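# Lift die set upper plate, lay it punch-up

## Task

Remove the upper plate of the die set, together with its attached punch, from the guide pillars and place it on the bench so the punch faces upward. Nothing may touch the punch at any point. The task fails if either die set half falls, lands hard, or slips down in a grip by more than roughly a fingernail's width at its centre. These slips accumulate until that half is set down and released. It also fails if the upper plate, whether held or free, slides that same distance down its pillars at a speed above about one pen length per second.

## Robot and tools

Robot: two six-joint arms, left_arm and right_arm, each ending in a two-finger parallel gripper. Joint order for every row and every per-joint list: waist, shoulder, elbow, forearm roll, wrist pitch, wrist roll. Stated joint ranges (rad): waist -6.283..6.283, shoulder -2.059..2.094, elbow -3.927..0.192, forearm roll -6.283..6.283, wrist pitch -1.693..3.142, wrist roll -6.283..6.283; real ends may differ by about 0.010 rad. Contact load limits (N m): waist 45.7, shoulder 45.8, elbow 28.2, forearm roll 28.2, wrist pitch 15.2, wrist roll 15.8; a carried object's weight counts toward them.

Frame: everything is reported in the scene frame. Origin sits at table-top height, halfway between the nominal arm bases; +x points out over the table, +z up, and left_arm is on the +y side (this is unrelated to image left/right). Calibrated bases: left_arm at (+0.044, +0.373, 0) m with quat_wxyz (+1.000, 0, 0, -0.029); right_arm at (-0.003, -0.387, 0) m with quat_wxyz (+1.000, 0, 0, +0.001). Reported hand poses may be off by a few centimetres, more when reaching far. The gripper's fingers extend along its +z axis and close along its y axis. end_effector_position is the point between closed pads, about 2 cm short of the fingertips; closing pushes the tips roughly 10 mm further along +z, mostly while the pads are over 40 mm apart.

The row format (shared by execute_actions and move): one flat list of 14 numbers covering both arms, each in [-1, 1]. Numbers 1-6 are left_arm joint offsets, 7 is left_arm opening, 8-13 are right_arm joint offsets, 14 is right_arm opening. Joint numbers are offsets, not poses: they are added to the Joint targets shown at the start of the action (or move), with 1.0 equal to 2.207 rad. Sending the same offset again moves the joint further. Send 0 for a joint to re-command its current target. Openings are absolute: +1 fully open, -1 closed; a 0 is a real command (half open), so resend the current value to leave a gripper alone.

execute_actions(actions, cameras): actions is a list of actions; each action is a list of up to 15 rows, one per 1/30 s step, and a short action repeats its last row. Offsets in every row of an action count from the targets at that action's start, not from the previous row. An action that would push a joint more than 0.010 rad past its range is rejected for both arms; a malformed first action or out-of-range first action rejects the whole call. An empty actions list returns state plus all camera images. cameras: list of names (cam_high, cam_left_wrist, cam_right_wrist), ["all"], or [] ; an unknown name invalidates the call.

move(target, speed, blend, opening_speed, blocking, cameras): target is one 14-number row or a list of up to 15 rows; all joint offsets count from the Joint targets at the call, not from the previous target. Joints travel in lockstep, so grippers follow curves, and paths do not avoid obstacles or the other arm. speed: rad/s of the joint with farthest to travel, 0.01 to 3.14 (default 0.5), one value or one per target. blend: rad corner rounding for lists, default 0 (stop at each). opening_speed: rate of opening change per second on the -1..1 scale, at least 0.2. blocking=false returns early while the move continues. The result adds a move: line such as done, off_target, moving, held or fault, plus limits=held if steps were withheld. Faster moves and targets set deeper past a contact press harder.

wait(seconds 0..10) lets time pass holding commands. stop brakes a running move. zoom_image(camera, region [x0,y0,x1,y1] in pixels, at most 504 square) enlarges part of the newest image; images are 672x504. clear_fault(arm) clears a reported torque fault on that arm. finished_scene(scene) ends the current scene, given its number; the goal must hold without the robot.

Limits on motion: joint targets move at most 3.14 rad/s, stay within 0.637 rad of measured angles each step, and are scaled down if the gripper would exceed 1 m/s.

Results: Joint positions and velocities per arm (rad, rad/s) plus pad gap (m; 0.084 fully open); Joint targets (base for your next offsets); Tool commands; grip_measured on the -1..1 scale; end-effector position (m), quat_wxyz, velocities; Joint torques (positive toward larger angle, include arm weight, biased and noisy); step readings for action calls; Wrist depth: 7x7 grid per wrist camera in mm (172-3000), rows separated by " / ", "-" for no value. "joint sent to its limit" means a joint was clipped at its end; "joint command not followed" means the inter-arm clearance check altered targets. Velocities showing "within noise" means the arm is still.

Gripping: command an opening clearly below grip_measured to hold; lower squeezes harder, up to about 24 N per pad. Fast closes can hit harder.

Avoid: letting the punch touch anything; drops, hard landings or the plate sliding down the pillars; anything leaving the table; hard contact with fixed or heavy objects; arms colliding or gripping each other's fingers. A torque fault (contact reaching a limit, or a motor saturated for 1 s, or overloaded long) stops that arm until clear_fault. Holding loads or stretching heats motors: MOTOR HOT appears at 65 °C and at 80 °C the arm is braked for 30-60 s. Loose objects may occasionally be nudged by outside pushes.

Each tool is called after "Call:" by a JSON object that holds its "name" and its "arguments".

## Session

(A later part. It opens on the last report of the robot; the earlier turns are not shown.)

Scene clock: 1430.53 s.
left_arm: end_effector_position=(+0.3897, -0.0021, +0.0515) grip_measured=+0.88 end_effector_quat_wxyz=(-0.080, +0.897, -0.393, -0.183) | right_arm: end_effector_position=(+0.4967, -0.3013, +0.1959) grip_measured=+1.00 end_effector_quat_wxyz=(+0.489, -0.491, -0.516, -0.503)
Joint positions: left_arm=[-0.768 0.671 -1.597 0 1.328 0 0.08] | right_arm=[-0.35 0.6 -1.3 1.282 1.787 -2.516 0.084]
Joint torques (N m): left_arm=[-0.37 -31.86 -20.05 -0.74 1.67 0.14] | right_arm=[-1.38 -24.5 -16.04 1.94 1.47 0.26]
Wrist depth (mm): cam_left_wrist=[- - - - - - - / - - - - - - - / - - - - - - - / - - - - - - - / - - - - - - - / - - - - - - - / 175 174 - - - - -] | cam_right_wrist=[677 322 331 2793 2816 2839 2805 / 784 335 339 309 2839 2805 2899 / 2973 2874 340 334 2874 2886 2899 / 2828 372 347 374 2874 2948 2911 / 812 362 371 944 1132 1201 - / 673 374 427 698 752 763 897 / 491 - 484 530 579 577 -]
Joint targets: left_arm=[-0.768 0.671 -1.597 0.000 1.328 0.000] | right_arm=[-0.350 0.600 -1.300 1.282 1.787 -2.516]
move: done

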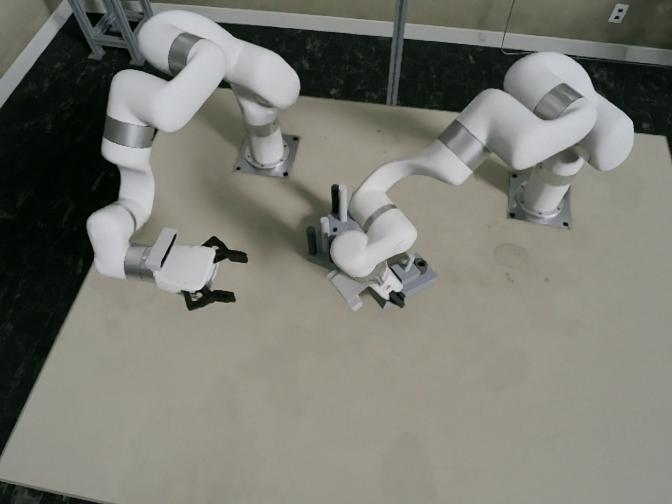

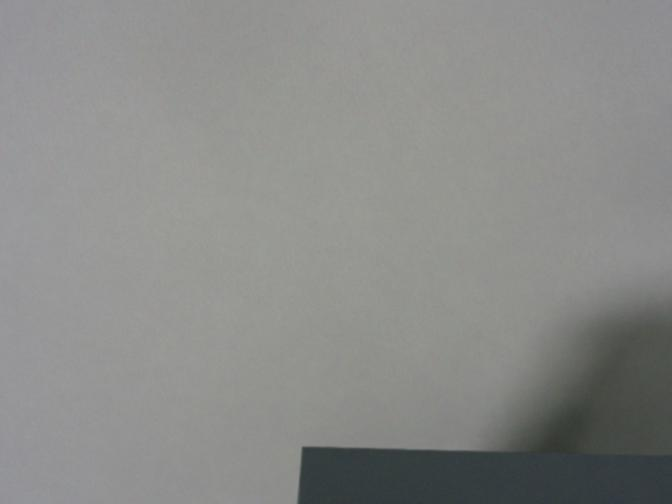

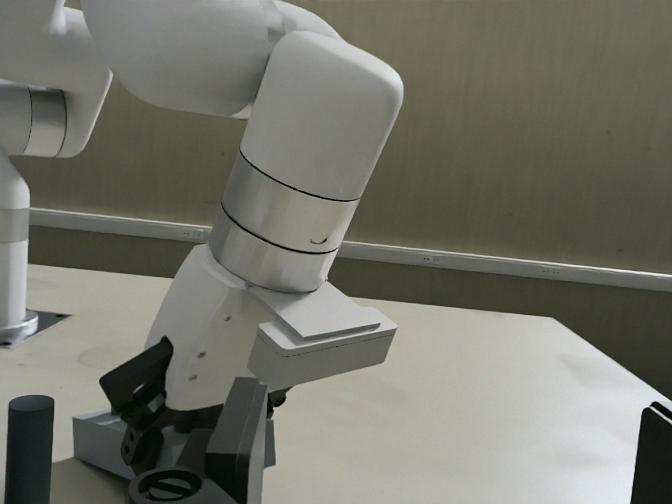

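Call:
{"name": "move", "arguments": {"target": [[0,0.0537,-0.0732,0,0.0590,0,-1,0,0,0,0,0,0,1],[0,0.1132,-0.1561,0,0.1221,0,-1,0,0,0,0,0,0,1]], "speed": 0.15, "blend": [0.03,0], "cameras": ["cam_high", "cam_left_wrist", "cam_right_wrist"]}}

Call:
{"name": "zoom_image", "arguments": {"camera": "cam_high", "region": [350, 170, 480, 310]}}

Call:
{"name": "zoom_image", "arguments": {"camera": "cam_right_wrist", "region": [40, 320, 300, 504]}}

Scene clock: 1448.13 s.
left_arm: end_effector_position=(+0.3946, -0.0074, +0.0314) grip_measured=+0.88 end_effector_quat_wxyz=(-0.114, +0.878, -0.385, -0.260) | right_arm: end_effector_position=(+0.4967, -0.3013, +0.1959) grip_measured=+1.00 end_effector_quat_wxyz=(+0.489, -0.491, -0.516, -0.503)
Joint positions: left_arm=[-0.768 0.921 -1.942 0 1.598 0 0.08] | right_arm=[-0.35 0.6 -1.3 1.282 1.787 -2.516 0.084]
Joint torques (N m): left_arm=[-0.98 -35.22 -19.89 -1.2 4.52 0.11] | right_arm=[-1.18 -24.13 -15.93 2.03 1.58 0.1]
Wrist depth (mm): cam_left_wrist=[- - - - - - - / - - - - - - - / - - - - - - - / - - - - - - - / - - - - - - - / - - - - - - - / - - - - - - -] | cam_right_wrist=[647 314 297 2771 2805 2863 2749 / 765 304 290 316 2816 2874 2828 / 2839 2851 306 288 289 2935 2923 / 2851 2973 - 301 2911 2948 2960 / 809 925 343 325 1050 1215 - / 663 379 358 610 750 764 893 / - - 455 531 577 576 -]
Joint targets: left_arm=[-0.768 0.921 -1.942 0.000 1.598 0.000] | right_arm=[-0.350 0.600 -1.300 1.282 1.787 -2.516]
move: done

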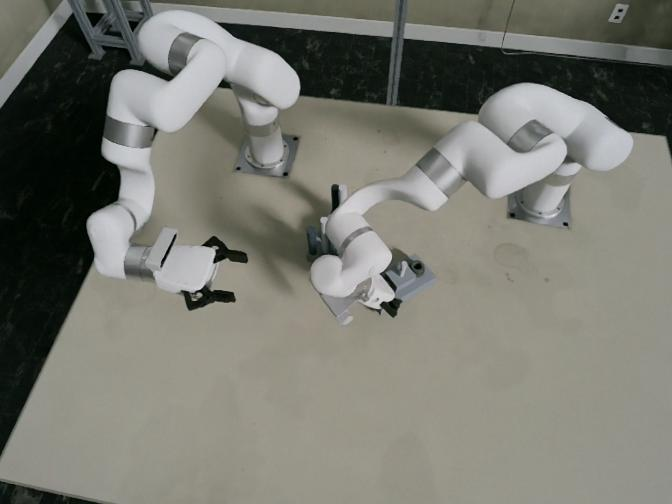

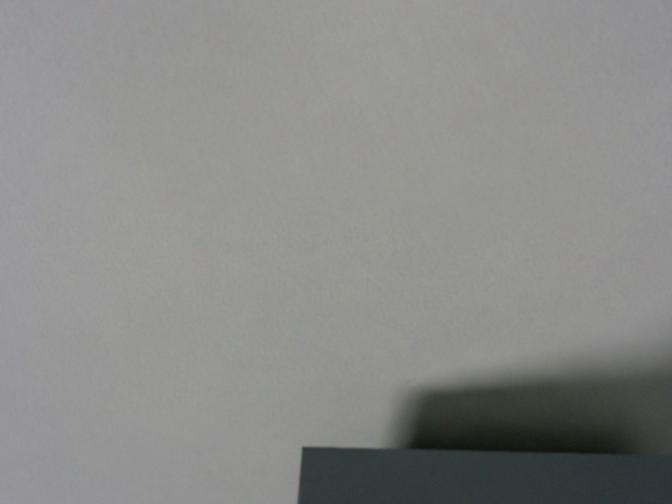

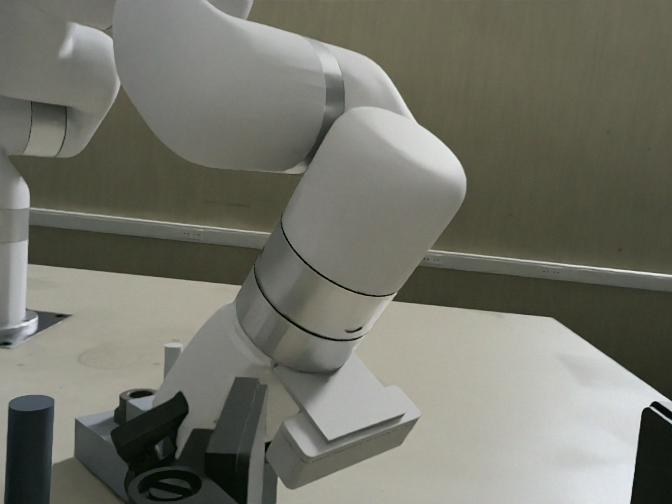

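Scaled by 3.600.

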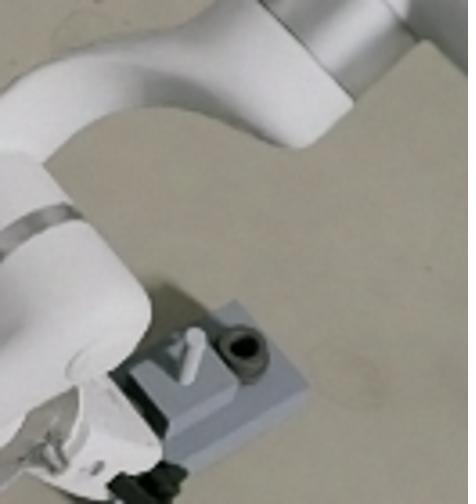

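Scaled by 1.938.

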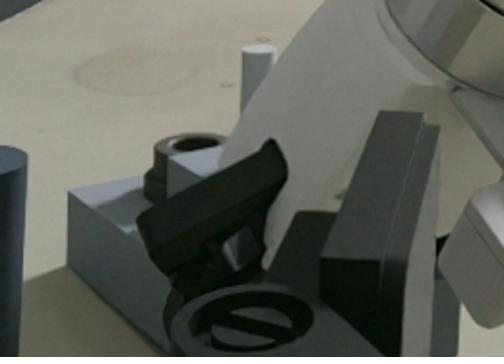

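Call:
{"name": "move", "arguments": {"target": [0,0.0331,-0.0474,0,0.0341,0,-1,0,0,0,0,0,0,1], "speed": 0.06, "cameras": ["cam_right_wrist"]}}

Call:
{"name": "zoom_image", "arguments": {"camera": "cam_right_wrist", "region": [40, 320, 300, 504]}}

Scene clock: 1460.73 s.
left_arm: end_effector_position=(+0.3954, -0.0083, +0.0261) grip_measured=+0.88 end_effector_quat_wxyz=(-0.123, +0.872, -0.382, -0.280) | right_arm: end_effector_position=(+0.4967, -0.3013, +0.1959) grip_measured=+1.00 end_effector_quat_wxyz=(+0.489, -0.491, -0.516, -0.503)
Joint positions: left_arm=[-0.768 0.994 -2.046 0 1.673 0 0.08] | right_arm=[-0.35 0.6 -1.3 1.282 1.787 -2.516 0.084]
Joint torques (N m): left_arm=[-0.82 -36.29 -20.14 -1.06 4.93 0.12] | right_arm=[-1.32 -24.22 -15.89 1.96 1.51 0.05]
Wrist depth (mm): cam_left_wrist=[- - - - - - - / - - - - - - - / - - - - - - - / - - - - - - - / - - - - - - - / - - - - - - - / - - - - - - -] | cam_right_wrist=[636 312 398 2760 2863 2760 2874 / 755 299 282 312 2828 2874 2839 / 2839 2923 293 287 295 2935 2886 / 2948 2935 - 291 285 2999 2999 / 806 944 331 311 1003 1224 - / 664 517 344 603 751 771 893 / 513 - 438 532 576 573 -]
Joint targets: left_arm=[-0.768 0.994 -2.046 0.000 1.673 0.000] | right_arm=[-0.350 0.600 -1.300 1.282 1.787 -2.516]
move: done
Images, in order (width x height): cam_right_wrist 672x504.

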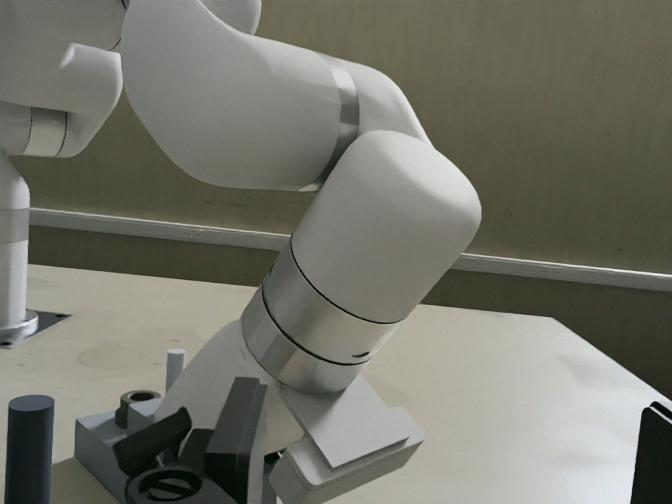

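Scaled by 1.938.

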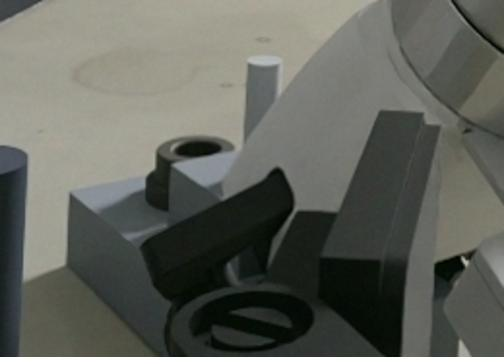

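Call:
{"name": "move", "arguments": {"target": [0,0.0184,-0.0270,0,0.0185,0,-1,0,0,0,0,0,0,1], "speed": 0.04}}

Call:
{"name": "move", "arguments": {"target": [0,0.0092,-0.0136,0,0.0093,0,-1,0,0,0,0,0,0,1], "speed": 0.03}}

Scene clock: 1467.20 s.
left_arm: end_effector_position=(+0.3959, -0.0088, +0.0235) grip_measured=+0.88 end_effector_quat_wxyz=(-0.127, +0.869, -0.381, -0.289) | right_arm: end_effector_position=(+0.4967, -0.3013, +0.1959) grip_measured=+1.00 end_effector_quat_wxyz=(+0.489, -0.491, -0.516, -0.503)
Joint positions: left_arm=[-0.768 1.035 -2.106 0 1.714 0 0.08] | right_arm=[-0.35 0.6 -1.3 1.282 1.787 -2.516 0.084]
Joint torques (N m): left_arm=[-1.16 -37.59 -21.94 -1.06 3.28 0.16] | right_arm=[-1.09 -24.01 -15.89 1.95 1.52 0.11]
Wrist depth (mm): cam_left_wrist=[- - - - - - - / - - - - - - - / - - - - - - - / - - - - - - - / - - - - - - - / - - - - - - - / - - - - - - -] | cam_right_wrist=[612 314 390 2805 2805 2874 2793 / 739 298 277 305 2874 2886 2899 / 2851 2923 290 292 300 2874 2923 / 2863 2935 - 287 277 2935 2911 / 808 939 343 306 922 1207 - / 662 524 342 409 743 766 896 / 510 - 436 533 579 575 -]
Joint targets: left_arm=[-0.768 1.035 -2.106 0.000 1.714 0.000] | right_arm=[-0.350 0.600 -1.300 1.282 1.787 -2.516]
move: done

Scene clock: 1468.50 s.
left_arm: end_effector_position=(+0.3960, -0.0090, +0.0222) grip_measured=+0.88 end_effector_quat_wxyz=(-0.129, +0.868, -0.380, -0.294) | right_arm: end_effector_position=(+0.4967, -0.3013, +0.1959) grip_measured=+1.00 end_effector_quat_wxyz=(+0.489, -0.491, -0.516, -0.503)
Joint positions: left_arm=[-0.768 1.055 -2.136 0 1.734 0 0.08] | right_arm=[-0.35 0.6 -1.3 1.282 1.787 -2.516 0.084]
Joint torques (N m): left_arm=[-0.87 -36.35 -21.05 -1.04 3.07 0.2] | right_arm=[-0.83 -24.05 -16.01 2.02 1.58 0.12]
Wrist depth (mm): cam_left_wrist=[- - - - - - - / - - - - - - - / - - - - - - - / - - - - - - - / - - - - - - - / - - - - - - - / - - - - - - -] | cam_right_wrist=[548 314 383 2749 2760 2899 2851 / 745 313 275 302 2863 2839 2899 / 2886 2973 284 296 302 2911 2948 / 2935 2874 - 286 274 2948 2911 / 808 934 332 304 903 1199 - / 664 520 337 372 745 767 886 / 491 - 421 531 579 577 -]
Joint targets: left_arm=[-0.768 1.055 -2.136 0.000 1.734 0.000] | right_arm=[-0.350 0.600 -1.300 1.282 1.787 -2.516]
move: done

Call:
{"name": "move", "arguments": {"target": [0,0.0092,-0.0136,0,0.0093,0,-1,0,0,0,0,0,0,1], "speed": 0.03, "cameras": ["cam_right_wrist", "cam_high"]}}

Call:
{"name": "zoom_image", "arguments": {"camera": "cam_right_wrist", "region": [40, 370, 290, 504]}}

Call:
{"name": "zoom_image", "arguments": {"camera": "cam_high", "region": [340, 200, 460, 330]}}

Scene clock: 1474.93 s.
left_arm: end_effector_position=(+0.3961, -0.0090, +0.0211) grip_measured=+0.89 end_effector_quat_wxyz=(-0.131, +0.866, -0.379, -0.299) | right_arm: end_effector_position=(+0.4967, -0.3013, +0.1959) grip_measured=+1.00 end_effector_quat_wxyz=(+0.489, -0.491, -0.516, -0.503)
Joint positions: left_arm=[-0.768 1.075 -2.166 0 1.755 0 0.08] | right_arm=[-0.35 0.6 -1.3 1.282 1.787 -2.516 0.084]
Joint torques (N m): left_arm=[-0.91 -15.42 -12.07 -1.07 -10.48 0.08] | right_arm=[-0.99 -24.16 -16.11 1.99 1.59 0]
Wrist depth (mm): cam_left_wrist=[- - - - - - - / - - - - - - - / - - - - - - - / - - - - - - - / - - - - - - - / - - - - - - - / - - - - - - -] | cam_right_wrist=[532 306 400 2805 2771 2828 2828 / 720 297 273 299 2828 2874 2899 / 2805 2973 283 291 303 2839 2923 / 2899 2935 - 285 271 2935 2948 / 815 925 335 303 893 1199 - / 662 522 333 342 746 764 896 / 490 - 421 531 577 575 -]
Joint targets: left_arm=[-0.768 1.075 -2.166 0.000 1.755 0.000] | right_arm=[-0.350 0.600 -1.300 1.282 1.787 -2.516]
move: done
Images, in order (width x height): cam_high 672x504, cam_right_wrist 672x504.

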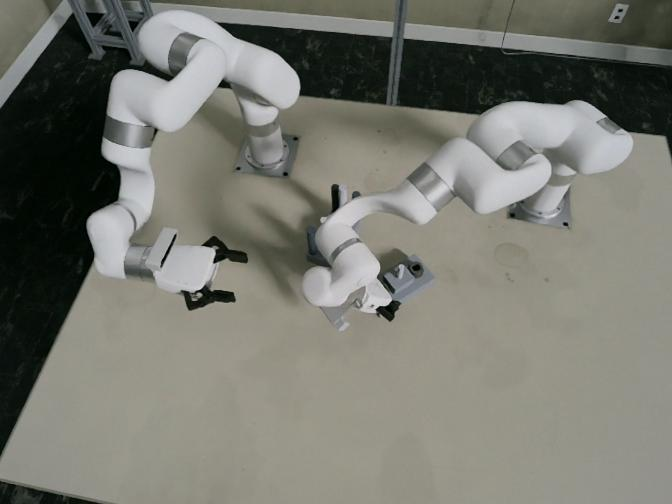

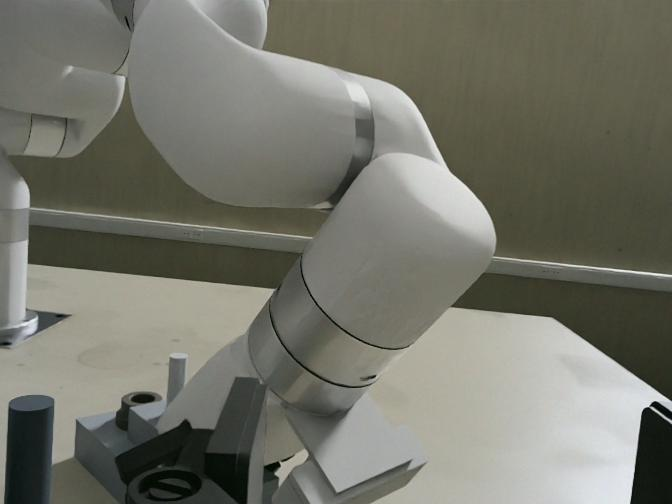

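Scaled by 2.016.

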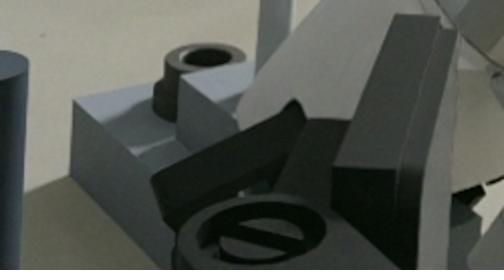

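Scaled by 3.877.

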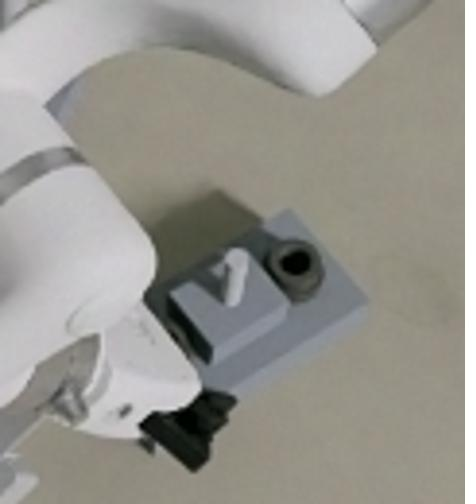

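Call:
{"name": "move", "arguments": {"target": [0,-0.0003,0,0,0.0003,0,-1,0,0,0,0,0,0,1], "speed": 0.02}}

Scene clock: 1483.13 s.
left_arm: end_effector_position=(+0.3961, -0.0090, +0.0212) grip_measured=+0.89 end_effector_quat_wxyz=(-0.131, +0.866, -0.379, -0.298) | right_arm: end_effector_position=(+0.4967, -0.3013, +0.1959) grip_measured=+1.00 end_effector_quat_wxyz=(+0.489, -0.491, -0.516, -0.503)
Joint positions: left_arm=[-0.768 1.075 -2.166 0 1.755 0 0.08] | right_arm=[-0.35 0.6 -1.3 1.282 1.787 -2.516 0.084]
Joint torques (N m): left_arm=[-1.05 -20.72 -12.43 -0.83 -9.32 -0.09] | right_arm=[-1 -24.13 -16.13 2.12 1.66 0.06]
Wrist depth (mm): cam_left_wrist=[- - - - - - - / - - - - - - - / - - - - - - - / - - - - - - - / - - - - - - - / - - - - - - - / - - - - - - -] | cam_right_wrist=[535 307 401 2805 2828 2782 2828 / 716 297 274 299 2874 2863 2816 / 2851 2911 283 291 303 2839 2911 / 2899 2899 - 285 271 2948 2986 / 807 925 334 303 903 1196 - / 665 523 335 341 745 761 894 / 490 - 422 532 577 577 -]
Joint targets: left_arm=[-0.768 1.075 -2.166 0.000 1.756 0.000] | right_arm=[-0.350 0.600 -1.300 1.282 1.787 -2.516]
move: done

Call:
{"name": "move", "arguments": {"target": [0,-0.0003,0,0,0.0003,0,-1,0,0,0,0,0,0,1], "speed": 0.02}}

Scene clock: 1491.10 s.
left_arm: end_effector_position=(+0.3961, -0.0090, +0.0216) grip_measured=+0.88 end_effector_quat_wxyz=(-0.131, +0.866, -0.379, -0.298) | right_arm: end_effector_position=(+0.4967, -0.3013, +0.1959) grip_measured=+1.00 end_effector_quat_wxyz=(+0.489, -0.491, -0.516, -0.503)
Joint positions: left_arm=[-0.768 1.074 -2.166 0 1.756 0 0.08] | right_arm=[-0.35 0.6 -1.3 1.282 1.787 -2.516 0.084]
Joint torques (N m): left_arm=[-0.88 -28.21 -15.25 -0.94 -3.77 -0.11] | right_arm=[-0.89 -23.94 -16.1 1.96 1.54 0.04]
Wrist depth (mm): cam_left_wrist=[- - - - - - - / - - - - - - - / - - - - - - - / - - - - - - - / - - - - - - - / - - - - - - - / - - - - - - -] | cam_right_wrist=[534 306 402 2839 2828 2793 2839 / 716 298 273 300 2839 2863 2960 / 2839 2874 283 291 303 2948 2923 / 2973 - - 284 271 2935 2960 / 803 926 334 303 897 1207 - / 662 524 334 341 749 765 888 / 489 - 422 530 580 574 -]
Joint targets: left_arm=[-0.768 1.074 -2.166 0.000 1.756 0.000] | right_arm=[-0.350 0.600 -1.300 1.282 1.787 -2.516]
move: done

Call:
{"name": "move", "arguments": {"target": [0,0,0,0,0,0,1,0,0,0,0,0,0,1], "opening_speed": 0.8, "cameras": ["cam_right_wrist", "cam_high"]}}

Call:
{"name": "zoom_image", "arguments": {"camera": "cam_high", "region": [340, 200, 460, 330]}}

Scene clock: 1498.27 s.
left_arm: end_effector_position=(+0.3961, -0.0091, +0.0218) grip_measured=+1.00 end_effector_quat_wxyz=(-0.131, +0.866, -0.379, -0.298) | right_arm: end_effector_position=(+0.4967, -0.3013, +0.1959) grip_measured=+1.00 end_effector_quat_wxyz=(+0.489, -0.491, -0.516, -0.503)
Joint positions: left_arm=[-0.768 1.074 -2.166 0 1.756 0 0.084] | right_arm=[-0.35 0.6 -1.3 1.282 1.787 -2.516 0.084]
Joint torques (N m): left_arm=[-0.95 -26.88 -14.01 -0.81 0.38 -0.1] | right_arm=[-0.9 -23.66 -16.09 2 1.54 0.01]
Wrist depth (mm): cam_left_wrist=[- - - - - - - / - - - - - - - / - - - - - - - / - - - - - - - / - - - - - - - / - - - - - - - / - - - - - - -] | cam_right_wrist=[534 307 379 2793 2771 2816 2911 / 719 297 273 299 2782 2886 2828 / 2816 2886 284 292 302 2886 2886 / 2923 2923 - 284 270 2935 2986 / 811 921 335 303 897 1213 - / 667 522 334 342 747 765 894 / 490 - 421 532 574 574 -]
Joint targets: left_arm=[-0.768 1.074 -2.166 0.000 1.756 0.000] | right_arm=[-0.350 0.600 -1.300 1.282 1.787 -2.516]
move: done
Images, in order (width x height): cam_high 672x504, cam_right_wrist 672x504.

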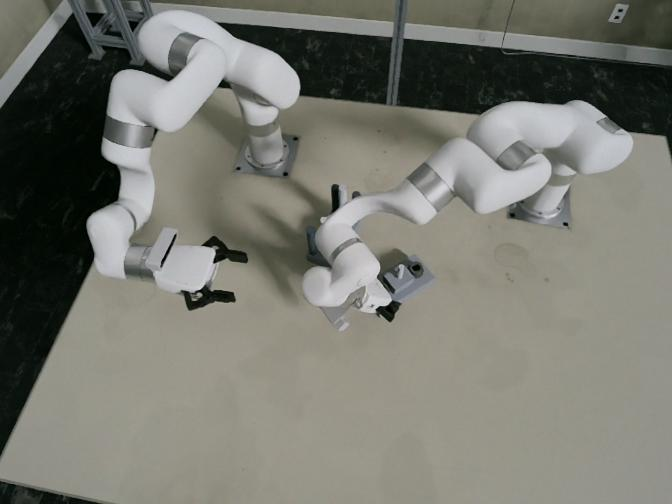

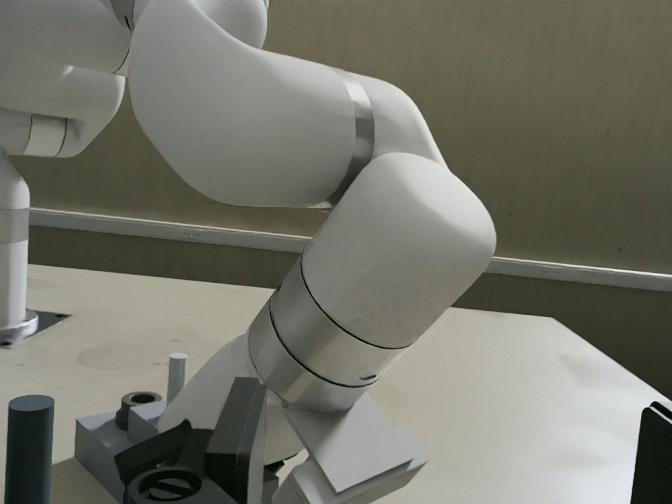

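Scaled by 3.877.

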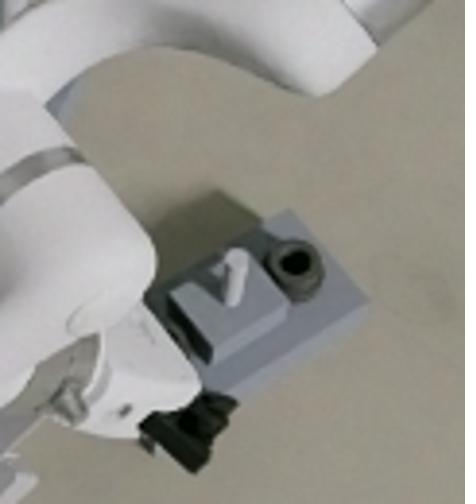

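Call:
{"name": "move", "arguments": {"target": [[0,-0.0143,-0.0016,0,0.0159,0,1,0,0,0,0,0,0,1],[0,-0.0314,-0.0105,0,0.0419,0,1,0,0,0,0,0,0,1],[0,-0.0504,-0.0679,0,0.1183,0,1,0,0,0,0,0,0,1],[0.25,-0.0704,-0.0679,0,0.1183,0,1,0,0,0,0,0,0,1]], "speed": [0.04,0.08,0.2,0.4], "blend": [0.01,0.02,0.02,0], "cameras": ["all"]}}

Call:
{"name": "zoom_image", "arguments": {"camera": "cam_high", "region": [290, 170, 470, 330]}}

Scene clock: 1524.97 s.
left_arm: end_effector_position=(+0.5489, +0.2311, +0.1655) grip_measured=+1.00 end_effector_quat_wxyz=(-0.042, +0.943, -0.130, -0.302) | right_arm: end_effector_position=(+0.4967, -0.3013, +0.1959) grip_measured=+1.00 end_effector_quat_wxyz=(+0.489, -0.491, -0.516, -0.503)
Joint positions: left_arm=[-0.216 0.919 -2.316 0 2.017 0 0.084] | right_arm=[-0.35 0.6 -1.3 1.282 1.787 -2.516 0.084]
Joint torques (N m): left_arm=[1.11 -28.85 -15.04 -0.68 0.16 -0.05] | right_arm=[-0.63 -23.52 -16.01 1.95 1.59 0.07]
Wrist depth (mm): cam_left_wrist=[228 227 226 226 225 225 224 / 242 241 241 240 239 238 238 / 258 257 257 256 255 254 253 / 273 271 271 270 269 268 267 / 293 292 291 290 289 288 287 / 318 316 315 314 312 312 311 / 340 338 336 336 334 333 331] | cam_right_wrist=[699 671 744 2793 2839 571 2805 / 776 2771 2805 2839 2828 587 2886 / 2874 2935 2851 2899 595 2911 2948 / 2839 2863 2999 2899 2948 2999 2863 / 811 913 984 1043 1123 1201 - / 664 517 673 698 749 771 890 / 489 - 475 528 577 573 -]
Joint targets: left_arm=[-0.216 0.918 -2.316 0.000 2.017 0.000] | right_arm=[-0.350 0.600 -1.300 1.282 1.787 -2.516]
move: done

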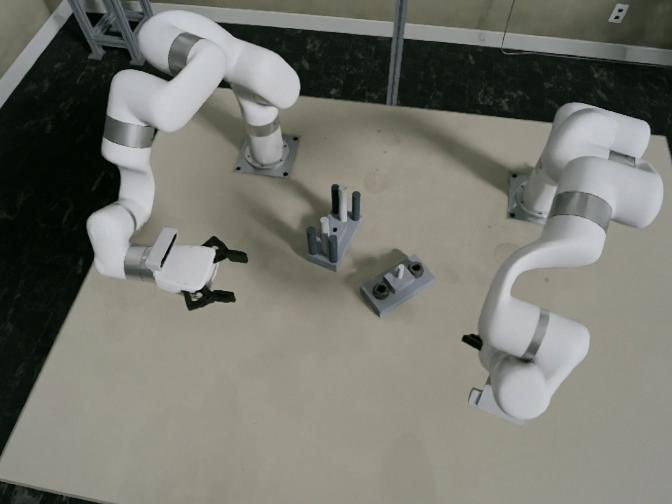

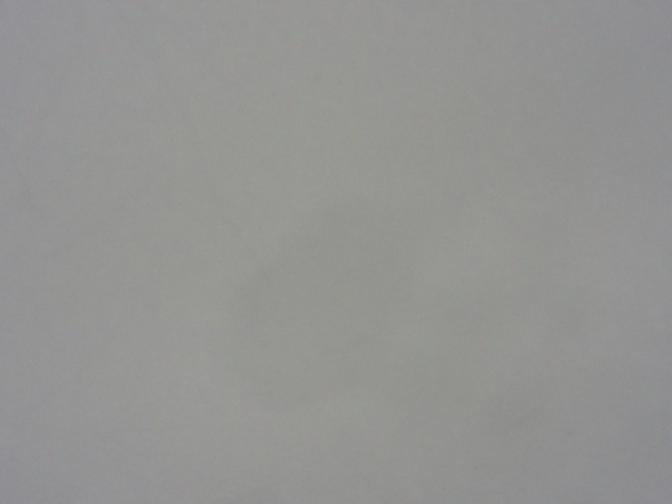

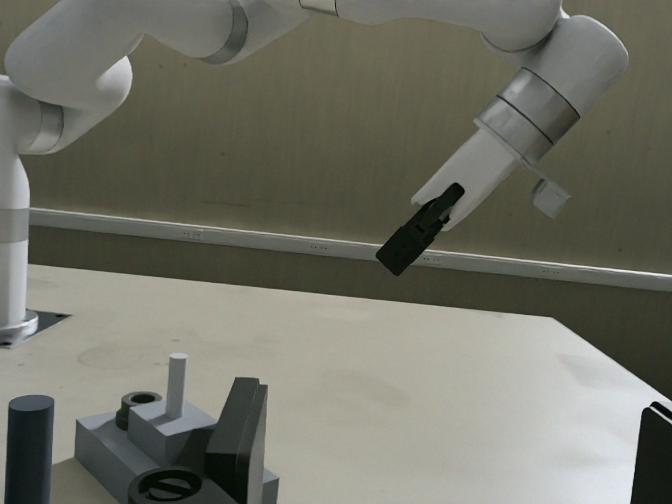

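Scaled by 2.800.

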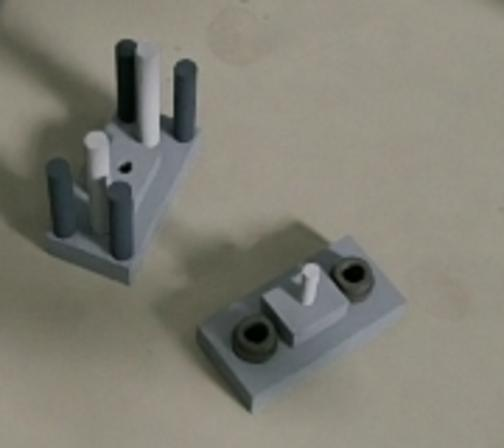

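Call:
{"name": "finished_scene", "arguments": {"scene": 1}}

The scene is finished: the task was done.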